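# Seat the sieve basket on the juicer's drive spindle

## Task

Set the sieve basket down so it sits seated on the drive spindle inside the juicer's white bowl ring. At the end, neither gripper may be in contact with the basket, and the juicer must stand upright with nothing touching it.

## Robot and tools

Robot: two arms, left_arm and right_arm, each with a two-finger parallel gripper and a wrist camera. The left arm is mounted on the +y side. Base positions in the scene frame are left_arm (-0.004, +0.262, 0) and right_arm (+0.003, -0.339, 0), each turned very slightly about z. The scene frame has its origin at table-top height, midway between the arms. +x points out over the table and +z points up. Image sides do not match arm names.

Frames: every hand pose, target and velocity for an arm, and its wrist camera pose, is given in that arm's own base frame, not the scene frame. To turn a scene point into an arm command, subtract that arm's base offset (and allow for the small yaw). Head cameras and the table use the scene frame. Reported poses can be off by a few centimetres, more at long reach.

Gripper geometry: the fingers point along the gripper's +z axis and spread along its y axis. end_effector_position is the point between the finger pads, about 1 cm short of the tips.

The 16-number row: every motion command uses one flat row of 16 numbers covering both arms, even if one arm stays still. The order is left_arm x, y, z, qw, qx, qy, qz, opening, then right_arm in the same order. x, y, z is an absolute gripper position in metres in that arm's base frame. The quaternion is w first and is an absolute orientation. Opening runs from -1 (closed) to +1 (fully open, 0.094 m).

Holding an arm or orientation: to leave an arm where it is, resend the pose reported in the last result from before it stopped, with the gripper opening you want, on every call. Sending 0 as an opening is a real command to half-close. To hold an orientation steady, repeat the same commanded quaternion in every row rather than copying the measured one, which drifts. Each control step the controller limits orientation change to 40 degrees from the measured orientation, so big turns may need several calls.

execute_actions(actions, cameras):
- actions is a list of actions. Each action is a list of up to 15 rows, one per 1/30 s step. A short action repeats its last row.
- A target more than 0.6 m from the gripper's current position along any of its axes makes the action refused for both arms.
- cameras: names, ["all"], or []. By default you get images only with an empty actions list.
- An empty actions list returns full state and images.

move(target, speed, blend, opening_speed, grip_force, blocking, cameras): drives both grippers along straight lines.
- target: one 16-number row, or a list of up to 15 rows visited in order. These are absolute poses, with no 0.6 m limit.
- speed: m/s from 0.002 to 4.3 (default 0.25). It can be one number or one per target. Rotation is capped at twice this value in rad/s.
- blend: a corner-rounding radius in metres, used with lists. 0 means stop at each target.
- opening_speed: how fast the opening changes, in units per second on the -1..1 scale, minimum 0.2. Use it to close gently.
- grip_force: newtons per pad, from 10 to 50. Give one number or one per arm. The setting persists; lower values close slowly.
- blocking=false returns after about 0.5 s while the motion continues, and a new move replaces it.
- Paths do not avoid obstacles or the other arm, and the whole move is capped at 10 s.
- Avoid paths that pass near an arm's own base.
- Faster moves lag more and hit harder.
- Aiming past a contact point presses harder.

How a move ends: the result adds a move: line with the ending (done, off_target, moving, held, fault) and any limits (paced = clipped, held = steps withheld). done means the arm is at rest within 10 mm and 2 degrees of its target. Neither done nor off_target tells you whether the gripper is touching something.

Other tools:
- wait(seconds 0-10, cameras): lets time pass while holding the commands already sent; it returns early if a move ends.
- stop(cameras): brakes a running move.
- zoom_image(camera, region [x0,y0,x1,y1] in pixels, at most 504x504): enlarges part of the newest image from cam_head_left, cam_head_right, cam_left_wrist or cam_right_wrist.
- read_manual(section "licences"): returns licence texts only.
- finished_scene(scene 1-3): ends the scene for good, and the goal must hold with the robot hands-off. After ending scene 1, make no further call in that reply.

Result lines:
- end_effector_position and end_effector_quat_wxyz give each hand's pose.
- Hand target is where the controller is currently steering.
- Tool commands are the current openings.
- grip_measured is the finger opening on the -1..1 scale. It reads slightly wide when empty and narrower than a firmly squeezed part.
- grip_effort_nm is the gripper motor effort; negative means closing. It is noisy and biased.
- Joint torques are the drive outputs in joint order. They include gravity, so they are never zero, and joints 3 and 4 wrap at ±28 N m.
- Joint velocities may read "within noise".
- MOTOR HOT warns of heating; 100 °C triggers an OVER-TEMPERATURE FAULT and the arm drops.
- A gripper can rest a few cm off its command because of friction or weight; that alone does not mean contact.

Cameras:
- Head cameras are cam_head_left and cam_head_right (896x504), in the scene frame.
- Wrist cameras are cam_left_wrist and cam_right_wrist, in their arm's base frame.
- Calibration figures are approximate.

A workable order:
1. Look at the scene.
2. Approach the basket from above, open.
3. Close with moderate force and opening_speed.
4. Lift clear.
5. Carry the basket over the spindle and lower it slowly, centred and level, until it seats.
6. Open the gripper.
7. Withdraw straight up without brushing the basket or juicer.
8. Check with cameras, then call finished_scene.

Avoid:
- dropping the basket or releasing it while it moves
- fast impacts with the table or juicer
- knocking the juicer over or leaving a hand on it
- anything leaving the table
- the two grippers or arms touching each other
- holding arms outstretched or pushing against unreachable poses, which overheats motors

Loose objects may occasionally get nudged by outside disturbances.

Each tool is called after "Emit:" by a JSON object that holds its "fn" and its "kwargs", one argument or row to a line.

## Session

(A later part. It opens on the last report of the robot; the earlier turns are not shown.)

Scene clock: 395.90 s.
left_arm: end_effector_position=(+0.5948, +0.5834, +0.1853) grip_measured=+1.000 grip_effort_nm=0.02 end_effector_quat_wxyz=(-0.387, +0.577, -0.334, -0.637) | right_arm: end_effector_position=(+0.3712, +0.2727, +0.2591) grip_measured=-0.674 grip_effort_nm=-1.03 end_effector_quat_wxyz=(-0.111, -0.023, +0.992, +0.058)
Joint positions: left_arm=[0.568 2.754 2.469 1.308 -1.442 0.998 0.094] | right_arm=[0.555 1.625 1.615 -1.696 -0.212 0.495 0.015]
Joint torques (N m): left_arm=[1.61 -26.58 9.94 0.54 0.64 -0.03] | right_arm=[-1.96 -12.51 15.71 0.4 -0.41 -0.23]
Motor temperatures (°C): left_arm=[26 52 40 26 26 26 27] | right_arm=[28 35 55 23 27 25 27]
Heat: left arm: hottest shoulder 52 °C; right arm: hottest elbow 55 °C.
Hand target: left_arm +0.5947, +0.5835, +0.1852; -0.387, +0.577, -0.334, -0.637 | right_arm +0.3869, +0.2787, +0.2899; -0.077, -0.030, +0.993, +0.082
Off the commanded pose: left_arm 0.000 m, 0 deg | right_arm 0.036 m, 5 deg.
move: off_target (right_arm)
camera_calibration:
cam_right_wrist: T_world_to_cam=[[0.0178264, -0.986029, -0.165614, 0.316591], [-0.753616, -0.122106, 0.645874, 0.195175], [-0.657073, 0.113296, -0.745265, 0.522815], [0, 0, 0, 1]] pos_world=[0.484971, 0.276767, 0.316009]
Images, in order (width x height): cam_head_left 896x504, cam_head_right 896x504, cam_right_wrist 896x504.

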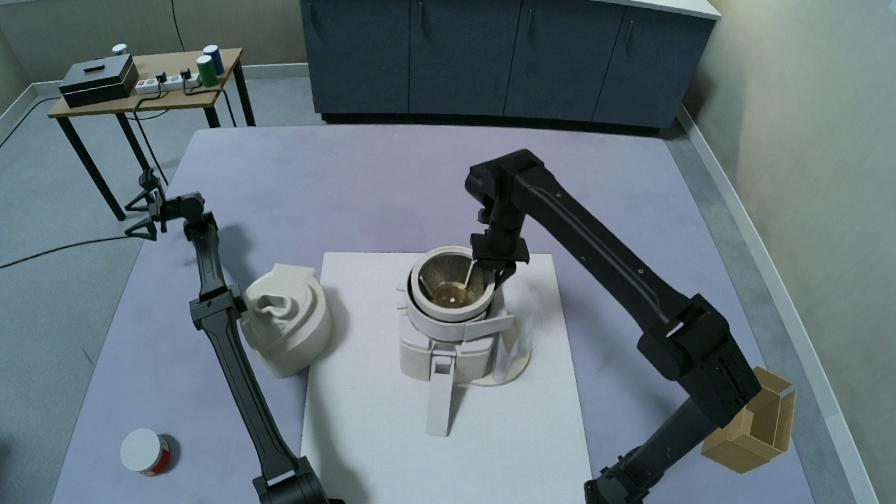

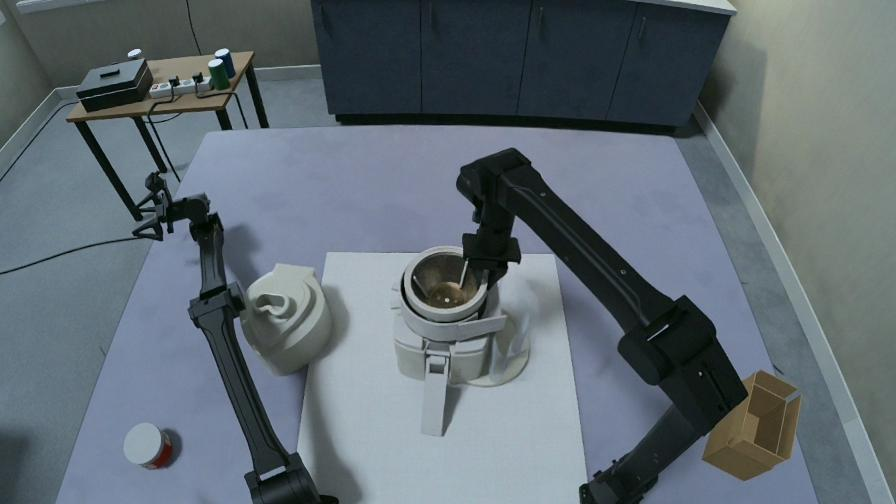

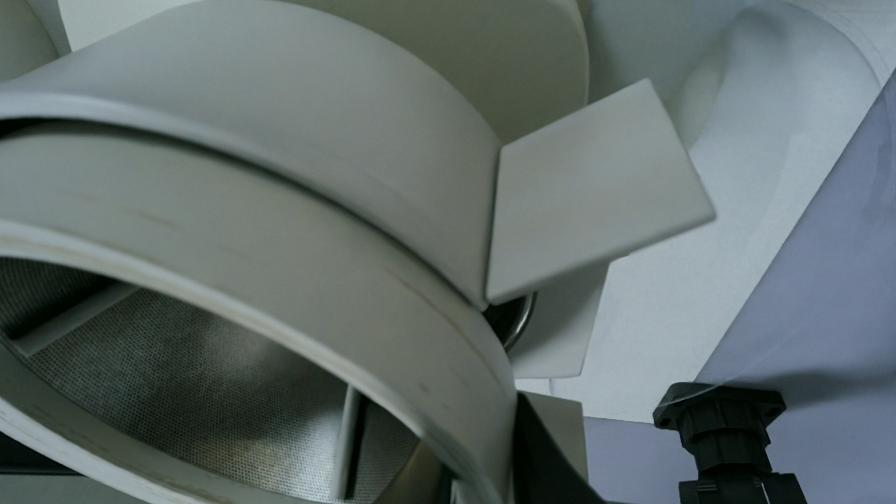

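Emit:
{"fn": "move", "kwargs": {
  "target": [
    [0.5948,0.5834,0.1853,-0.387,0.577,-0.334,-0.637,1,0.399,0.281,0.275,-0.1,-0.03,0.991,0.07,-1]
  ],
  "cameras": ["cam_head_left","cam_head_right","cam_right_wrist"],
  "speed": 0.06
}}

Emit:
{"fn": "zoom_image", "kwargs": {
  "camera": "cam_head_left",
  "region": [380, 200, 530, 350]
}}

Scene clock: 410.17 s.
left_arm: end_effector_position=(+0.5948, +0.5834, +0.1853) grip_measured=+1.000 grip_effort_nm=0.02 end_effector_quat_wxyz=(-0.387, +0.577, -0.334, -0.637) | right_arm: end_effector_position=(+0.3775, +0.2753, +0.2470) grip_measured=-0.674 grip_effort_nm=-1.03 end_effector_quat_wxyz=(-0.125, -0.030, +0.990, +0.053)
Joint positions: left_arm=[0.568 2.754 2.469 1.308 -1.442 0.998 0.094] | right_arm=[0.551 1.664 1.628 -1.703 -0.216 0.472 0.015]
Joint torques (N m): left_arm=[2.2 -26.58 9.83 0.64 0.61 0] | right_arm=[-1.85 -13.22 15.95 0.09 -0.26 -0.13]
Motor temperatures (°C): left_arm=[26 52 41 26 26 26 27] | right_arm=[28 35 57 23 27 25 28]
Heat: left arm: hottest shoulder 52 °C; right arm: hottest elbow 57 °C.
Hand target: left_arm +0.5947, +0.5835, +0.1852; -0.387, +0.577, -0.334, -0.637 | right_arm +0.3969, +0.2797, +0.2747; -0.094, -0.029, +0.992, +0.073
Off the commanded pose: left_arm 0.000 m, 0 deg | right_arm 0.036 m, 3 deg.
joint sent to its limit (right arm) — joint 4 (wrist pitch), lower limit. The joint targets still meet the commanded pose.
move: off_target (right_arm)
camera_calibration:
cam_right_wrist: T_world_to_cam=[[0.0302867, -0.986978, -0.157981, 0.310728], [-0.733761, -0.129279, 0.666995, 0.197337], [-0.678732, 0.0957194, -0.728121, 0.52639], [0, 0, 0, 1]] pos_world=[0.492665, 0.281808, 0.300742]
Images, in order (width x height): cam_head_left 896x504, cam_head_right 896x504, cam_right_wrist 896x504.

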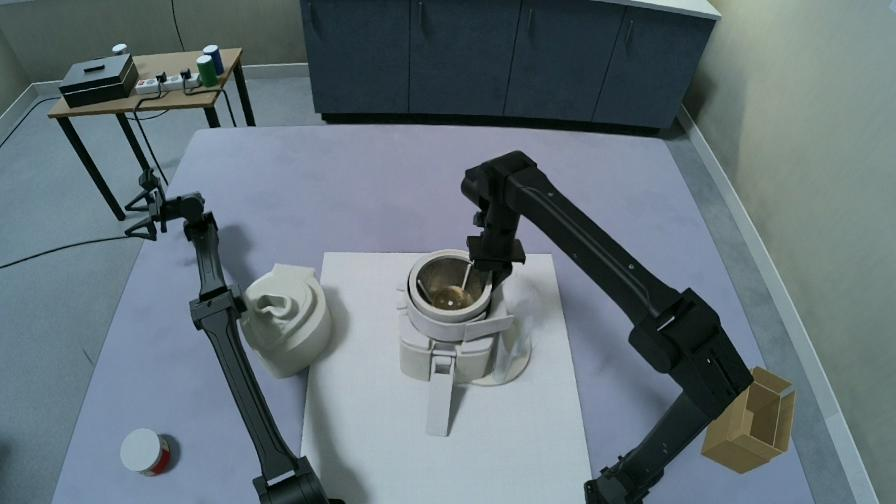

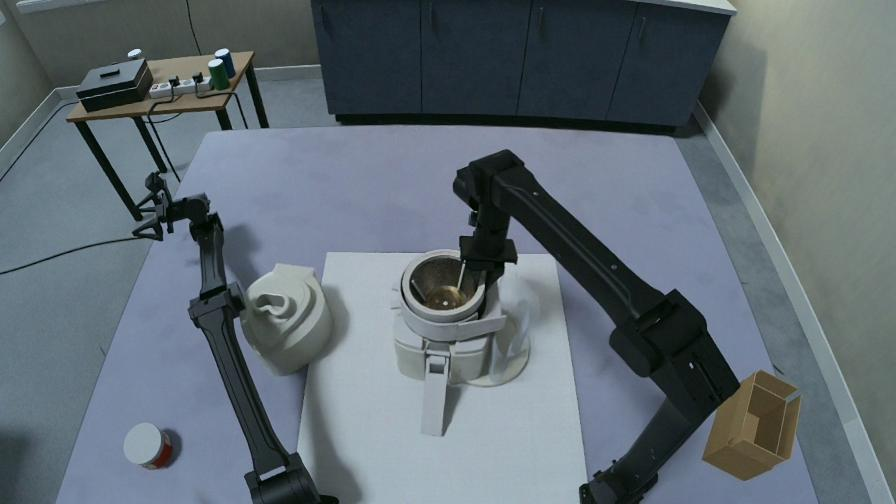

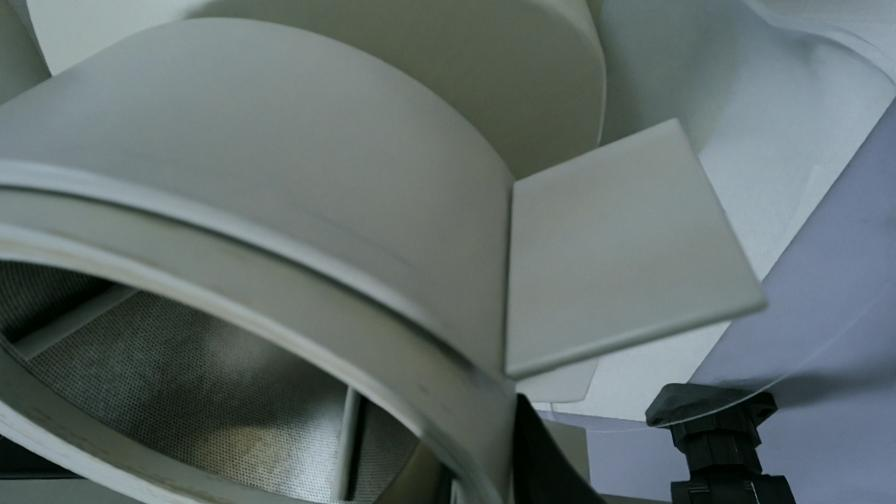

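Scaled by 3.360 from the camera's 896x504 image, which has a finer 1280x720 frame.

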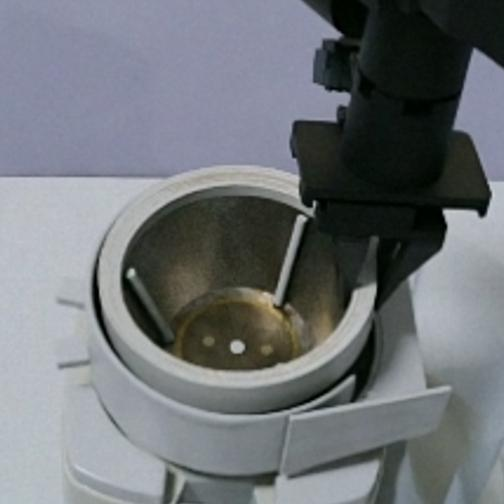

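Emit:
{"fn": "move", "kwargs": {
  "target": [
    [0.5948,0.5834,0.1853,-0.387,0.577,-0.334,-0.637,1,0.399,0.281,0.25,-0.08,-0.03,0.994,0.06,-1]
  ],
  "cameras": ["cam_head_left","cam_right_wrist"],
  "speed": 0.06
}}

Emit:
{"fn": "zoom_image", "kwargs": {
  "camera": "cam_head_left",
  "region": [380, 200, 530, 350]
}}

Scene clock: 415.27 s.
left_arm: end_effector_position=(+0.5948, +0.5834, +0.1853) grip_measured=+1.000 grip_effort_nm=0.02 end_effector_quat_wxyz=(-0.387, +0.577, -0.334, -0.637) | right_arm: end_effector_position=(+0.3843, +0.2751, +0.2451) grip_measured=-0.674 grip_effort_nm=-1.03 end_effector_quat_wxyz=(-0.108, -0.036, +0.992, +0.047)
Joint positions: left_arm=[0.568 2.754 2.469 1.308 -1.442 0.998 0.094] | right_arm=[0.553 1.664 1.628 -1.678 -0.188 0.468 0.015]
Joint torques (N m): left_arm=[1.85 -27.46 10 0.61 0.68 0.01] | right_arm=[-0.62 -13.16 10.69 2.26 0.1 0.08]
Motor temperatures (°C): left_arm=[26 53 41 26 26 26 27] | right_arm=[28 35 55 23 27 25 28]
Heat: left arm: hottest shoulder 53 °C; right arm: hottest elbow 55 °C.
Hand target: left_arm +0.5947, +0.5835, +0.1852; -0.387, +0.577, -0.334, -0.637 | right_arm +0.3985, +0.2807, +0.2504; -0.080, -0.030, +0.995, +0.060
Off the commanded pose: left_arm 0.000 m, 0 deg | right_arm 0.017 m, 4 deg.
move: off_target (right_arm)
camera_calibration:
cam_right_wrist: T_world_to_cam=[[0.0462392, -0.988031, -0.147165, 0.301525], [-0.755628, -0.130954, 0.641776, 0.218496], [-0.653366, 0.081527, -0.752639, 0.529781], [0, 0, 0, 1]] pos_world=[0.4973, 0.283337, 0.302883]
Images, in order (width x height): cam_head_left 896x504, cam_right_wrist 896x504.

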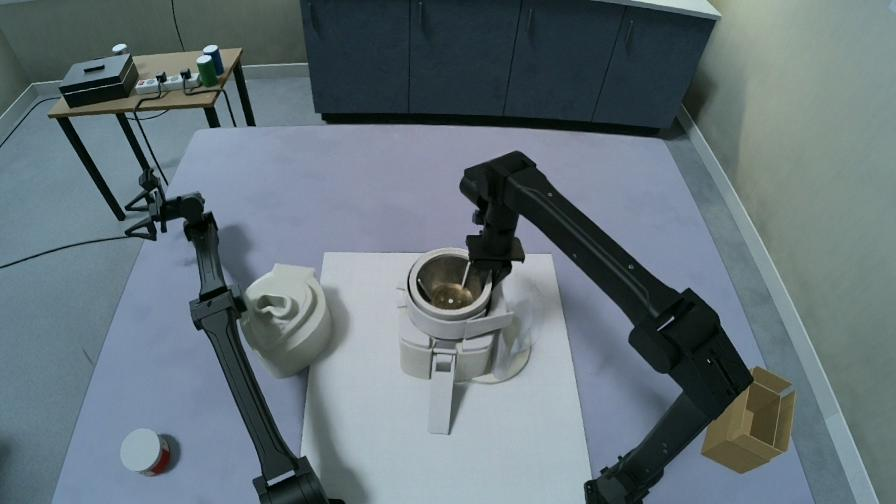

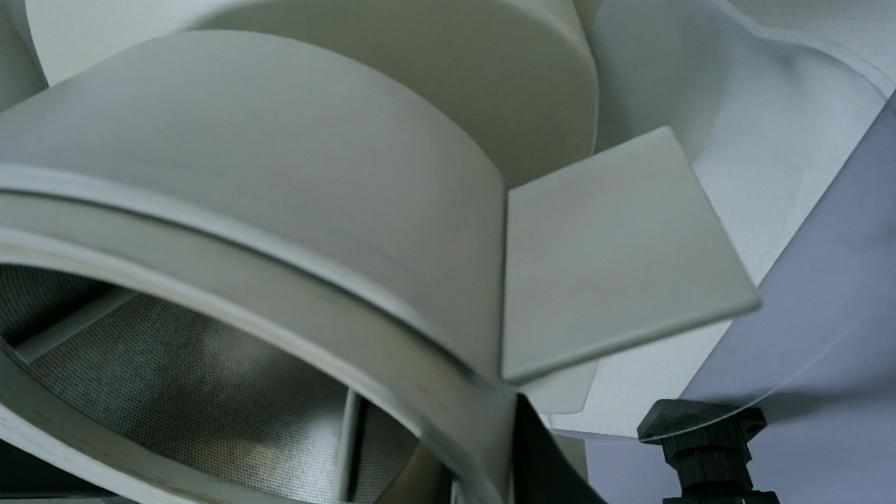

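Scaled by 3.360 from the camera's 896x504 image, which has a finer 1280x720 frame.

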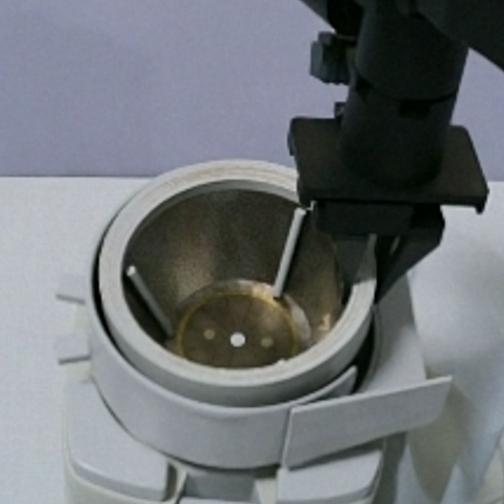

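Emit:
{"fn": "move", "kwargs": {
  "target": [
    [0.5948,0.5834,0.1853,-0.387,0.577,-0.334,-0.637,1,0.395,0.277,0.33,0,-0.03,0.999,0.045,-1],
    [0.5948,0.5834,0.1853,-0.387,0.577,-0.334,-0.637,1,0.41,0.26,0.43,0.2,-0.03,0.98,0.03,-1],
    [0.5948,0.5834,0.1853,-0.387,0.577,-0.334,-0.637,1,0.40,-0.06,0.40,0.17,-0.03,0.98,0.04,-1]
  ],
  "cameras": ["cam_head_left","cam_right_wrist"],
  "speed": [0.1,0.15,0.25],
  "blend": 0.03
}}

Emit:
{"fn": "zoom_image", "kwargs": {
  "camera": "cam_head_left",
  "region": [380, 130, 680, 350]
}}

Scene clock: 427.07 s.
left_arm: end_effector_position=(+0.5948, +0.5834, +0.1853) grip_measured=+1.000 grip_effort_nm=0.02 end_effector_quat_wxyz=(-0.387, +0.577, -0.334, -0.637) | right_arm: end_effector_position=(+0.3991, -0.0592, +0.3966) grip_measured=-0.674 grip_effort_nm=-1.03 end_effector_quat_wxyz=(+0.166, -0.027, +0.985, +0.039)
Joint positions: left_arm=[0.568 2.754 2.469 1.308 -1.442 0.998 0.094] | right_arm=[-0.212 1.245 1.565 -1.581 -0.153 -0.242 0.015]
Joint torques (N m): left_arm=[1.49 -26.81 9.85 0.7 0.61 0.01] | right_arm=[-0.85 -7.36 10.52 1.31 -0.36 -0.15]
Heat: left arm: hottest shoulder 53 °C; right arm: hottest elbow 53 °C.
Hand target: left_arm +0.5947, +0.5835, +0.1852; -0.387, +0.577, -0.334, -0.637 | right_arm +0.4000, -0.0600, +0.4000; +0.171, -0.030, +0.984, +0.040
Off the commanded pose: left_arm 0.000 m, 0 deg | right_arm 0.004 m, 1 deg.
move: done
camera_calibration:
cam_right_wrist: T_world_to_cam=[[0.0781616, -0.990332, -0.114598, -0.0330011], [-0.984015, -0.0950874, 0.150578, 0.376797], [-0.160019, 0.100996, -0.981934, 0.575952], [0, 0, 0, 1]] pos_world=[0.465517, -0.0550224, 0.505027]
Images, in order (width x height): cam_head_left 896x504, cam_right_wrist 896x504.

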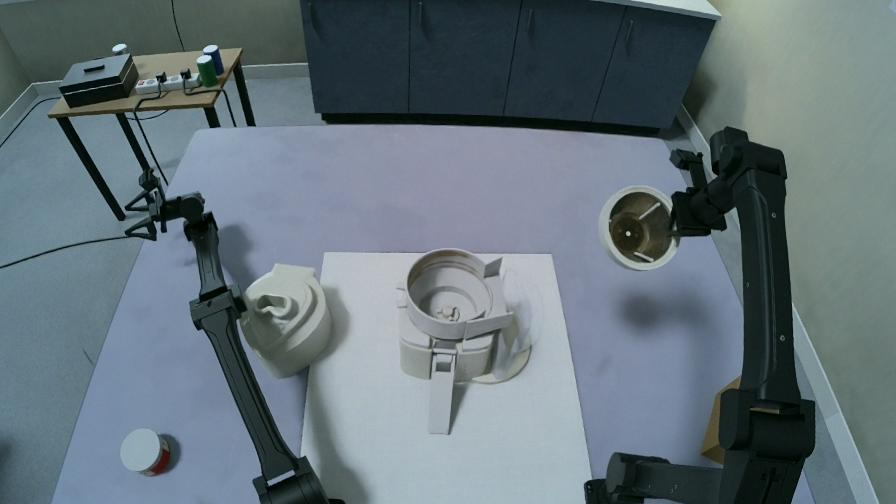

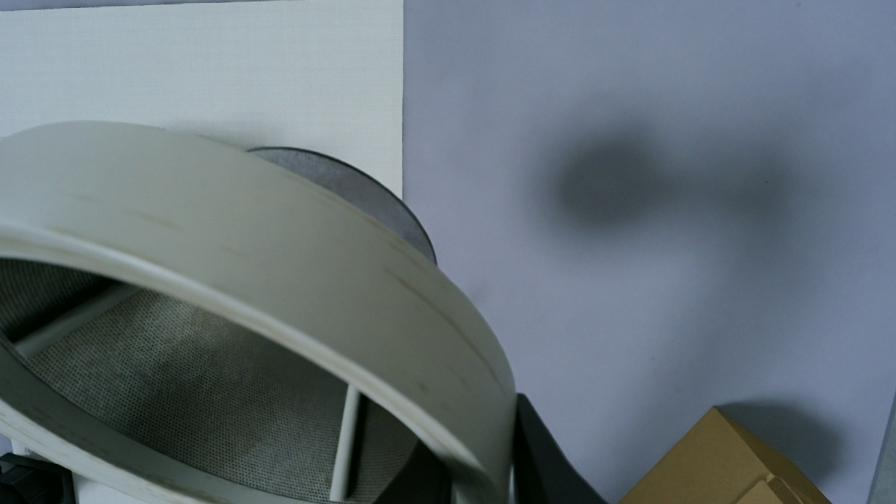

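Scaled by 1.680 from the camera's 896x504 image, which has a finer 1280x720 frame.

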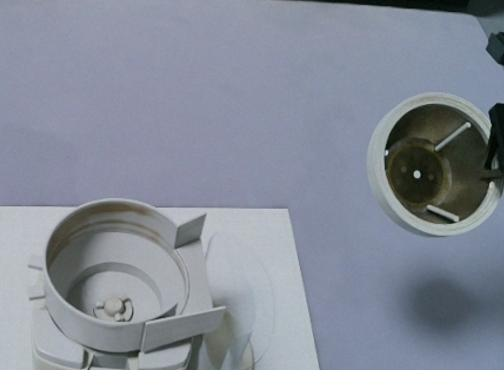

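Emit:
{"fn": "move", "kwargs": {
  "target": [
    [0.5948,0.5834,0.1853,-0.387,0.577,-0.334,-0.637,1,0.40,-0.06,0.2,-0.1,-0.03,0.993,0.045,-1],
    [0.5948,0.5834,0.1853,-0.387,0.577,-0.334,-0.637,1,0.40,-0.06,0.095,-0.1,-0.03,0.993,0.045,-1]
  ],
  "cameras": ["cam_head_left"],
  "speed": [0.2,0.08]
}}

Emit:
{"fn": "zoom_image", "kwargs": {
  "camera": "cam_head_left",
  "region": [520, 230, 720, 380]
}}

Scene clock: 435.37 s.
left_arm: end_effector_position=(+0.5948, +0.5834, +0.1853) grip_measured=+1.000 grip_effort_nm=0.02 end_effector_quat_wxyz=(-0.387, +0.577, -0.334, -0.637) | right_arm: end_effector_position=(+0.3992, -0.0648, +0.0965) grip_measured=-0.674 grip_effort_nm=-1.03 end_effector_quat_wxyz=(-0.103, -0.029, +0.993, +0.046)
Joint positions: left_arm=[0.568 2.754 2.469 1.308 -1.442 0.998 0.094] | right_arm=[-0.18 1.636 1.188 -1.342 -0.047 -0.243 0.015]
Joint torques (N m): left_arm=[1.73 -27.75 9.98 0.69 0.6 0] | right_arm=[0.62 -11.52 7.65 0.62 -0.06 0.02]
Heat: left arm: hottest shoulder 53 °C; right arm: hottest elbow 52 °C.
Hand target: left_arm +0.5947, +0.5835, +0.1852; -0.387, +0.577, -0.334, -0.637 | right_arm +0.4000, -0.0601, +0.0951; -0.100, -0.030, +0.994, +0.045
Off the commanded pose: left_arm 0.000 m, 0 deg | right_arm 0.005 m, 0 deg.
move: done
Images, in order (width x height): cam_head_left 896x504.

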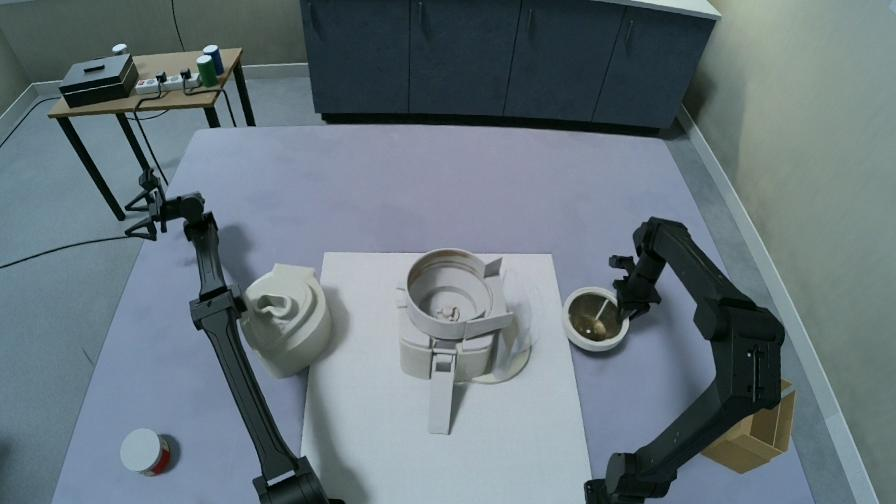

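Scaled by 2.520 from the camera's 896x504 image, which has a finer 1280x720 frame.

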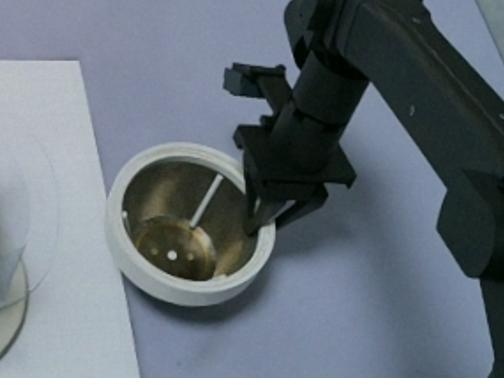

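Emit:
{"fn": "move", "kwargs": {
  "target": [
    [0.5948,0.5834,0.1853,-0.387,0.577,-0.334,-0.637,1,0.40,-0.056,0.085,-0.1,-0.03,0.993,0.045,-1],
    [0.5948,0.5834,0.1853,-0.387,0.577,-0.334,-0.637,1,0.40,-0.056,0.085,-0.1,-0.03,0.993,0.045,-0.2],
    [0.5948,0.5834,0.1853,-0.387,0.577,-0.334,-0.637,1,0.40,-0.056,0.2,-0.1,-0.03,0.993,0.045,0.2],
    [0.5948,0.5834,0.1853,-0.387,0.577,-0.334,-0.637,1,0.35,-0.05,0.22,0.2,0,0.98,0,0.2]
  ],
  "cameras": ["cam_head_left","cam_right_wrist"],
  "speed": [0.05,0.1,0.15,0.25],
  "opening_speed": 0.6
}}

Scene clock: 450.60 s.
left_arm: end_effector_position=(+0.5948, +0.5834, +0.1853) grip_measured=+1.000 grip_effort_nm=0.02 end_effector_quat_wxyz=(-0.387, +0.577, -0.334, -0.637) | right_arm: end_effector_position=(+0.3496, -0.0492, +0.2227) grip_measured=+0.198 grip_effort_nm=0.09 end_effector_quat_wxyz=(+0.194, -0.007, +0.981, +0.000)
Joint positions: left_arm=[0.568 2.754 2.469 1.308 -1.442 0.998 0.094] | right_arm=[-0.172 1.014 0.92 -1.091 -0.068 -0.173 0.056]
Joint torques (N m): left_arm=[2.2 -26.23 10.09 0.75 0.63 -0.05] | right_arm=[-0.56 -4.84 9.28 2.22 -0.11 0.09]
Motor temperatures (°C): left_arm=[26 53 41 26 26 26 27] | right_arm=[28 35 49 23 27 25 27]
Heat: left arm: hottest shoulder 53 °C; right arm: hottest elbow 49 °C.
Hand target: left_arm +0.5947, +0.5835, +0.1852; -0.387, +0.577, -0.334, -0.637 | right_arm +0.3500, -0.0500, +0.2201; +0.200, +0.000, +0.980, +0.000
Off the commanded pose: left_arm 0.000 m, 0 deg | right_arm 0.003 m, 1 deg.
move: done; target 3's new opening was sent with right_arm's hand 0.027 m and 3 deg from that target
camera_calibration:
cam_right_wrist: T_world_to_cam=[[0.0290294, -0.998642, -0.0432612, -0.0382302], [-0.994571, -0.0331838, 0.0986317, 0.373572], [-0.0999333, 0.0401631, -0.994183, 0.375008], [0, 0, 0, 1]] pos_world=[0.410129, -0.0408432, 0.334327]
Images, in order (width x height): cam_head_left 896x504, cam_right_wrist 896x504.

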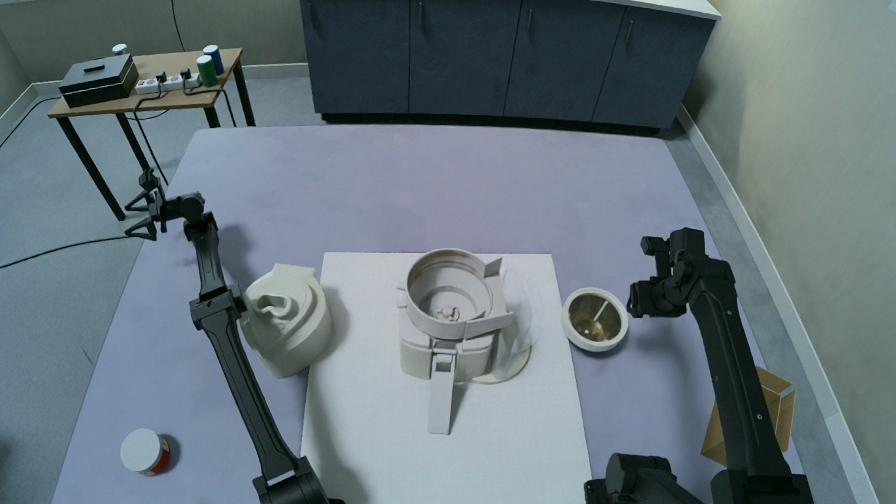

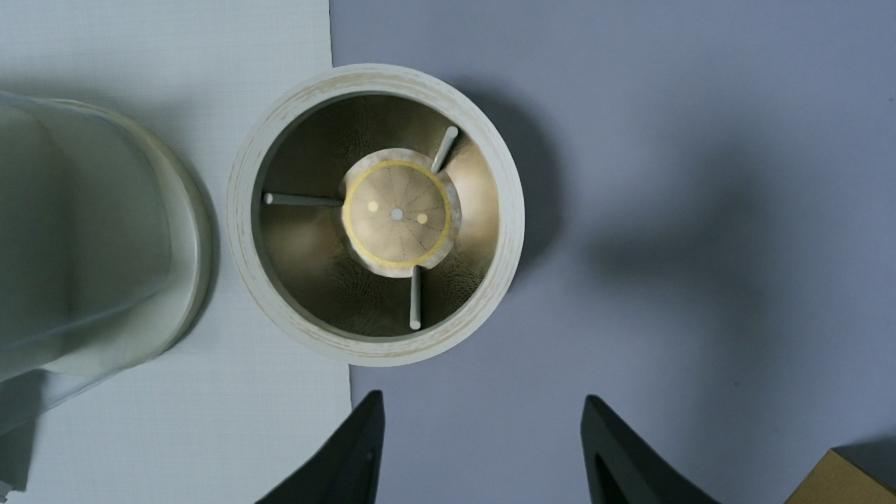

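Emit:
{"fn": "move", "kwargs": {
  "target": [
    [0.5948,0.5834,0.1853,-0.387,0.577,-0.334,-0.637,1,0.39,-0.065,0.15,0.2,0,0.98,0,0.2],
    [0.5948,0.5834,0.1853,-0.387,0.577,-0.334,-0.637,1,0.402,-0.065,0.092,0.2,0,0.98,0,0.2],
    [0.5948,0.5834,0.1853,-0.387,0.577,-0.334,-0.637,1,0.402,-0.065,0.092,0.2,0,0.98,0,-1]
  ],
  "cameras": ["cam_head_left","cam_right_wrist"],
  "speed": [0.2,0.08,0.1],
  "opening_speed": 0.6
}}

Emit:
{"fn": "zoom_image", "kwargs": {
  "camera": "cam_head_left",
  "region": [520, 230, 720, 380]
}}

Scene clock: 488.37 s.
left_arm: end_effector_position=(+0.5948, +0.5834, +0.1853) grip_measured=+1.000 grip_effort_nm=0.02 end_effector_quat_wxyz=(-0.387, +0.577, -0.334, -0.637) | right_arm: end_effector_position=(+0.4032, -0.0635, +0.0977) grip_measured=-0.726 grip_effort_nm=-1.03 end_effector_quat_wxyz=(+0.200, +0.000, +0.980, +0.001)
Joint positions: left_arm=[0.568 2.754 2.469 1.308 -1.442 0.998 0.094] | right_arm=[-0.187 1.282 0.771 -0.663 -0.074 -0.173 0.013]
Joint torques (N m): left_arm=[1.79 -26.23 9.98 0.72 0.62 -0.02] | right_arm=[-1.32 -6.77 7.95 2.24 -0.12 -0.08]
Heat: left arm: hottest shoulder 54 °C; right arm: hottest elbow 45 °C.
Hand target: left_arm +0.5947, +0.5835, +0.1852; -0.387, +0.577, -0.334, -0.637 | right_arm +0.4019, -0.0649, +0.0921; +0.200, +0.000, +0.980, +0.000
Off the commanded pose: left_arm 0.000 m, 0 deg | right_arm 0.006 m, 0 deg.
move: done
camera_calibration:
cam_right_wrist: T_world_to_cam=[[0.0168255, -0.99875, -0.0470611, -0.0541831], [-0.996021, -0.0208621, 0.0866429, 0.441212], [-0.0875164, 0.0454161, -0.995127, 0.252154], [0, 0, 0, 1]] pos_world=[0.462436, -0.0563626, 0.210148]
Images, in order (width x height): cam_head_left 896x504, cam_right_wrist 896x504.

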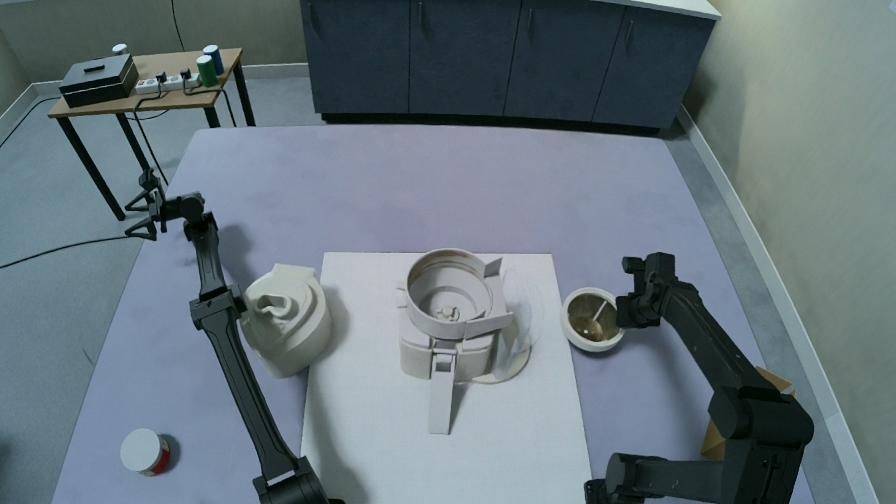

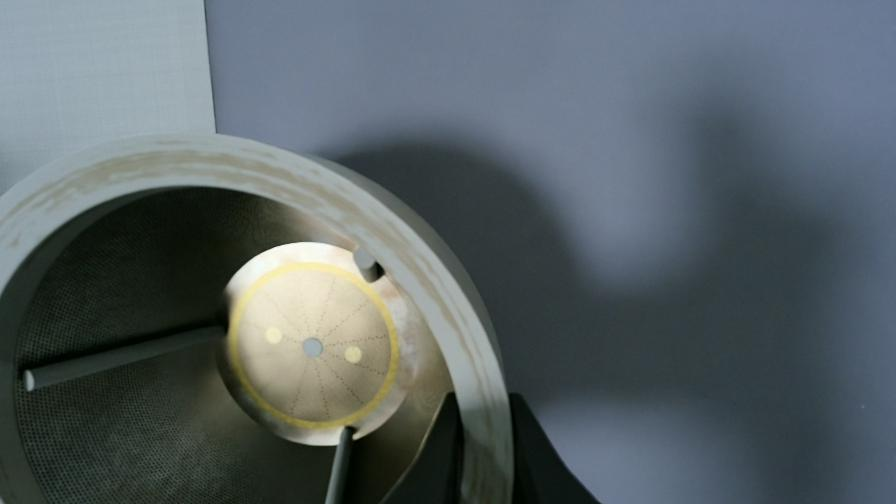

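Scaled by 2.520 from the camera's 896x504 image, which has a finer 1280x720 frame.

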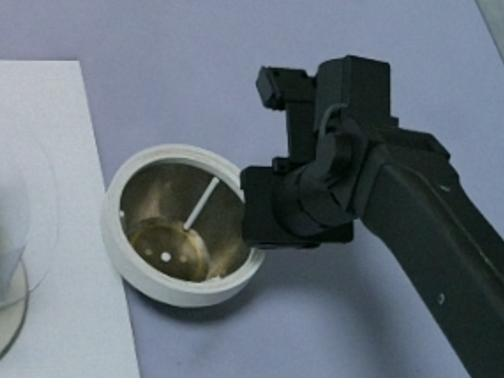

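Emit:
{"fn": "move", "kwargs": {
  "target": [
    [0.5948,0.5834,0.1853,-0.387,0.577,-0.334,-0.637,1,0.402,-0.065,0.3,0.2,0,0.98,0,-1],
    [0.62,0.3,0.25,0.5,0.5,-0.5,0.5,1,0.6,0.1,0.43,0.2,0,0.98,0,-1],
    [0.62,0.07,0.2,0.5,0.5,-0.5,0.5,1,0.6,0.17,0.43,0.2,0,0.98,0,-1]
  ],
  "cameras": ["all"],
  "speed": 0.2,
  "blend": 0.03
}}

Scene clock: 506.93 s.
left_arm: end_effector_position=(+0.6233, +0.0680, +0.1921) grip_measured=+1.000 grip_effort_nm=0.01 end_effector_quat_wxyz=(+0.478, +0.640, -0.301, +0.521) | right_arm: end_effector_position=(+0.5963, +0.1647, +0.3937) grip_measured=-0.729 grip_effort_nm=-1.03 end_effector_quat_wxyz=(+0.166, -0.007, +0.986, -0.012)
Joint positions: left_arm=[0.391 2.135 1.338 1.563 1.573 2.072 0.094] | right_arm=[0.304 1.852 2.264 -1.669 0.119 0.271 0.013]
Joint torques (N m): left_arm=[1.9 -19.72 6.95 1.2 -0.29 0] | right_arm=[0.15 -16.5 16.46 1.1 0.15 0.09]
Motor temperatures (°C): left_arm=[26 56 41 26 26 26 27] | right_arm=[28 33 48 23 27 25 27]
Heat: left arm: hottest shoulder 56 °C; right arm: hottest elbow 48 °C.
Hand target: left_arm +0.6206, +0.0696, +0.2003; +0.469, +0.637, -0.310, +0.527 | right_arm +0.5976, +0.1692, +0.4292; +0.201, +0.000, +0.980, +0.001
Off the commanded pose: left_arm 0.009 m, 28 deg | right_arm 0.037 m, 4 deg.
joint sent to its limit (left arm) — joint 4 (wrist pitch), upper limit; joint 5 (wrist yaw), upper limit; joint 6 (wrist roll), upper limit. The joint targets are off in orientation, not in position.
move: off_target (left_arm, right_arm); limits=paced
camera_calibration:
cam_left_wrist: T_world_to_cam=[[0.877947, 0.372714, -0.300489, -0.510589], [0.0046999, 0.620903, 0.783873, -0.162537], [0.478735, -0.689611, 0.543368, -0.238298], [0, 0, 0, 1]] pos_world=[0.563115, 0.126891, 0.103466]
cam_right_wrist: T_world_to_cam=[[0.02232, -0.999524, -0.021287, 0.171182], [-0.987401, -0.0253756, 0.156188, 0.580923], [-0.156654, 0.0175327, -0.987498, 0.595957], [0, 0, 0, 1]] pos_world=[0.663142, 0.175394, 0.501417]

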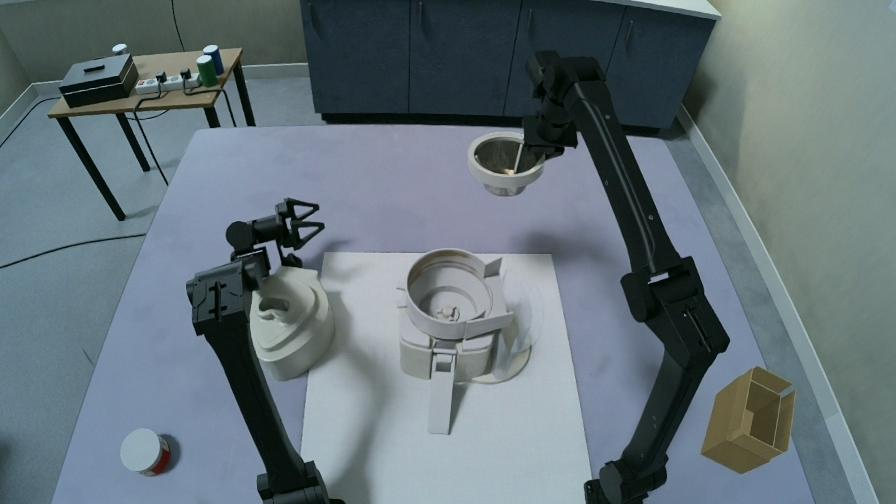

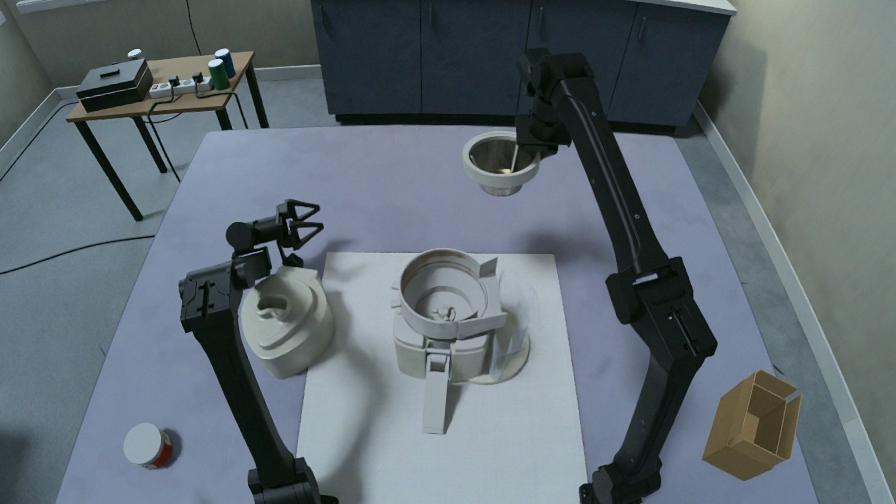

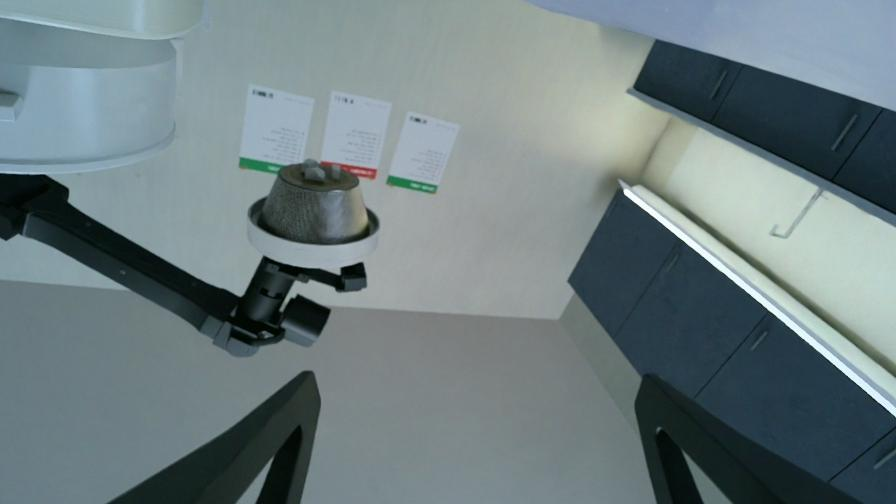

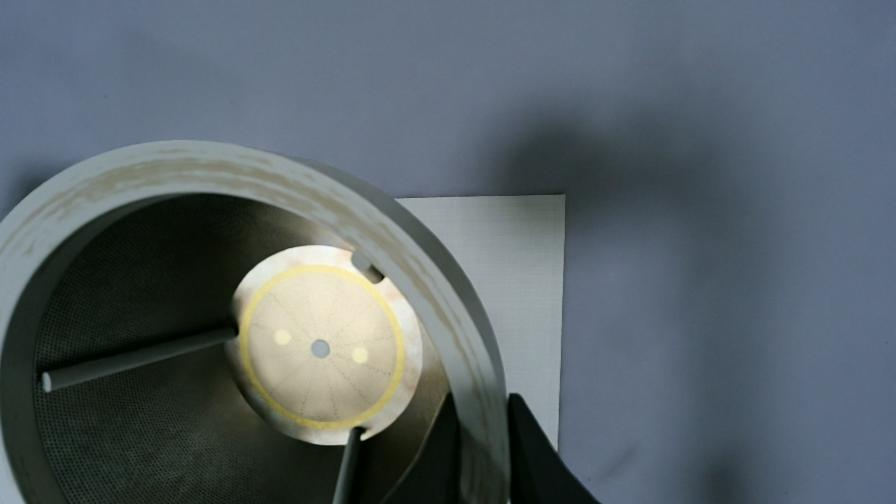

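Emit:
{"fn": "zoom_image", "kwargs": {
  "camera": "cam_left_wrist",
  "region": [240, 140, 390, 260]
}}

Scaled by 3.360 from the camera's 896x504 image, which has a finer 1280x720 frame.

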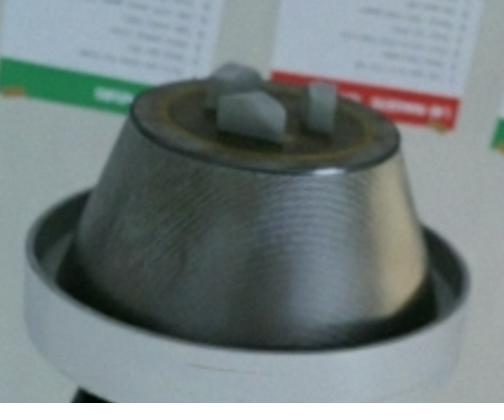

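Emit:
{"fn": "zoom_image", "kwargs": {
  "camera": "cam_head_left",
  "region": [420, 292, 476, 332]
}}

Emit:
{"fn": "zoom_image", "kwargs": {
  "camera": "cam_head_right",
  "region": [415, 292, 471, 332]
}}

Scaled by 9.000 from the camera's 896x504 image, which has a finer 1280x720 frame.

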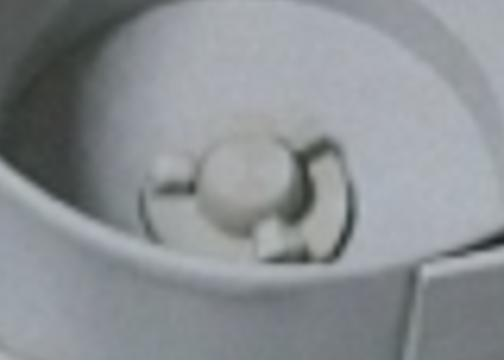

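Scaled by 9.000 from the camera's 896x504 image, which has a finer 1280x720 frame.

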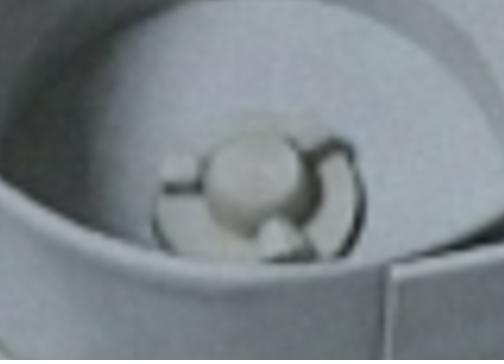

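Emit:
{"fn": "move", "kwargs": {
  "target": [
    [0.62,0.3,0.25,0.5,0.5,-0.5,0.5,1,0.5,0.2,0.45,0.2,-0.04,0.98,0.01,-1],
    [0.5948,0.5834,0.1853,-0.387,0.577,-0.334,-0.637,1,0.39,0.277,0.42,0.2,-0.051,0.979,0.0105,-1]
  ],
  "cameras": ["all"],
  "speed": 0.2,
  "blend": 0.03
}}

Emit:
{"fn": "zoom_image", "kwargs": {
  "camera": "cam_head_left",
  "region": [380, 200, 530, 350]
}}

Scene clock: 548.93 s.
left_arm: end_effector_position=(+0.5976, +0.5780, +0.1649) grip_measured=+1.000 grip_effort_nm=0.01 end_effector_quat_wxyz=(-0.377, +0.567, -0.350, -0.644) | right_arm: end_effector_position=(+0.3954, +0.2749, +0.4074) grip_measured=-0.729 grip_effort_nm=-1.03 end_effector_quat_wxyz=(+0.181, -0.056, +0.982, -0.005)
Joint positions: left_arm=[0.56 2.769 2.444 1.334 -1.436 1.028 0.094] | right_arm=[0.687 1.464 1.802 -1.615 0.219 0.54 0.013]
Joint torques (N m): left_arm=[2.43 -28.22 12.05 0.29 0.43 -0.2] | right_arm=[0.5 -12.57 9.43 2.29 0.32 0.08]
Motor temperatures (°C): left_arm=[25 59 39 26 25 26 27] | right_arm=[27 36 54 23 27 25 28]
Heat: left arm: hottest shoulder 59 °C; right arm: hottest elbow 54 °C.
Hand target: left_arm +0.5941, +0.5827, +0.1853; -0.387, +0.577, -0.333, -0.638 | right_arm +0.3900, +0.2768, +0.4199; +0.199, -0.051, +0.979, +0.011
Off the commanded pose: left_arm 0.021 m, 3 deg | right_arm 0.014 m, 3 deg.
move: off_target (left_arm, right_arm); limits=paced
camera_calibration:
cam_left_wrist: T_world_to_cam=[[0.886907, 0.461379, -0.0229276, -0.788695], [0.202451, -0.432823, -0.878452, 0.307242], [-0.415223, 0.774463, -0.47728, -0.00323438], [0, 0, 0, 1]] pos_world=[0.635955, 0.499374, 0.25027]
cam_right_wrist: T_world_to_cam=[[0.12227, -0.992346, -0.0173265, 0.242851], [-0.984162, -0.123483, 0.127188, 0.420715], [-0.128354, 0.00150073, -0.991727, 0.571066], [0, 0, 0, 1]] pos_world=[0.457657, 0.292086, 0.51704]

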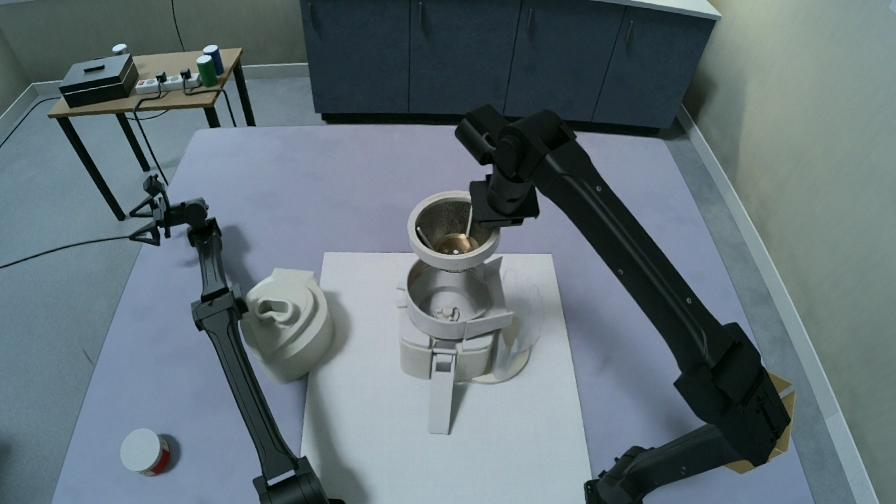

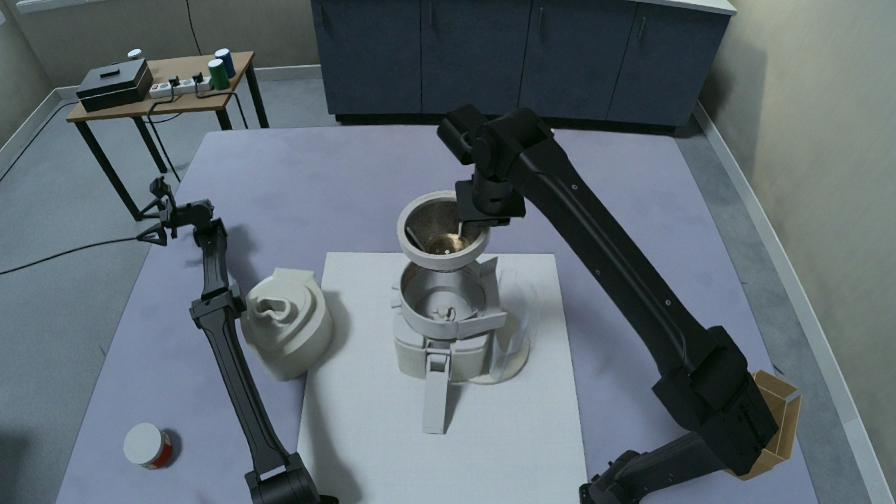

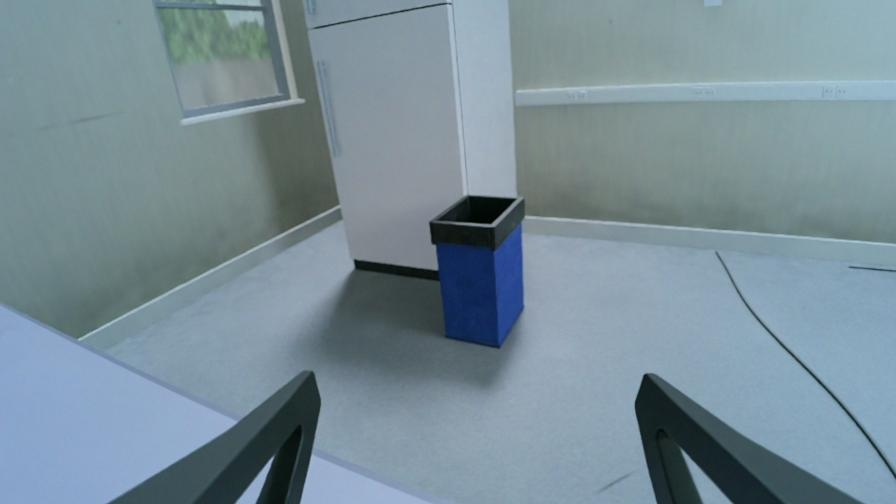

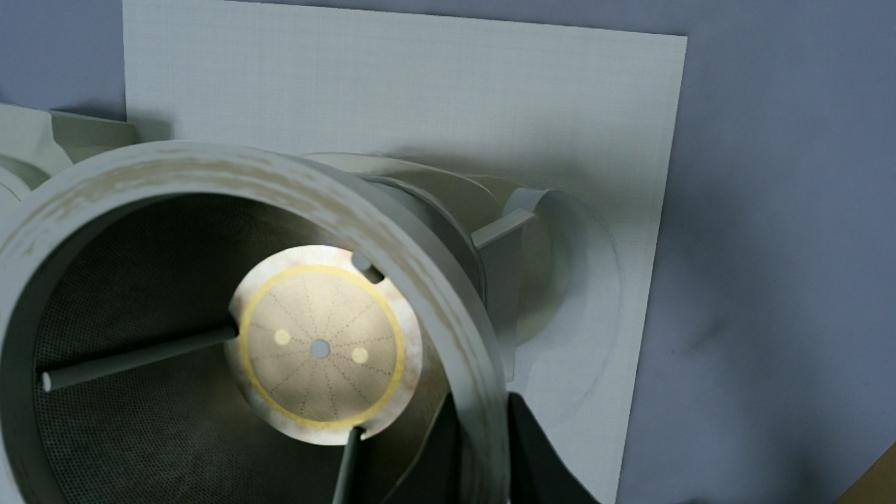

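Scaled by 3.360 from the camera's 896x504 image, which has a finer 1280x720 frame.

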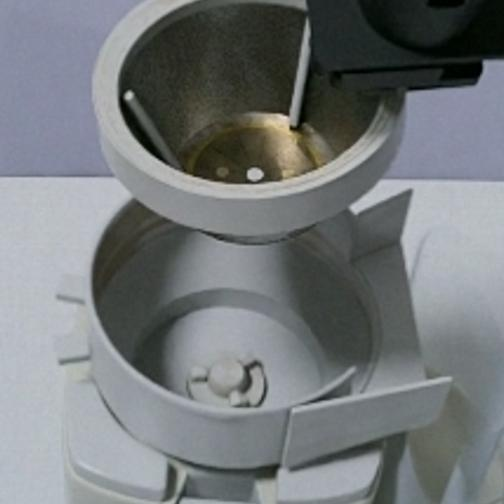

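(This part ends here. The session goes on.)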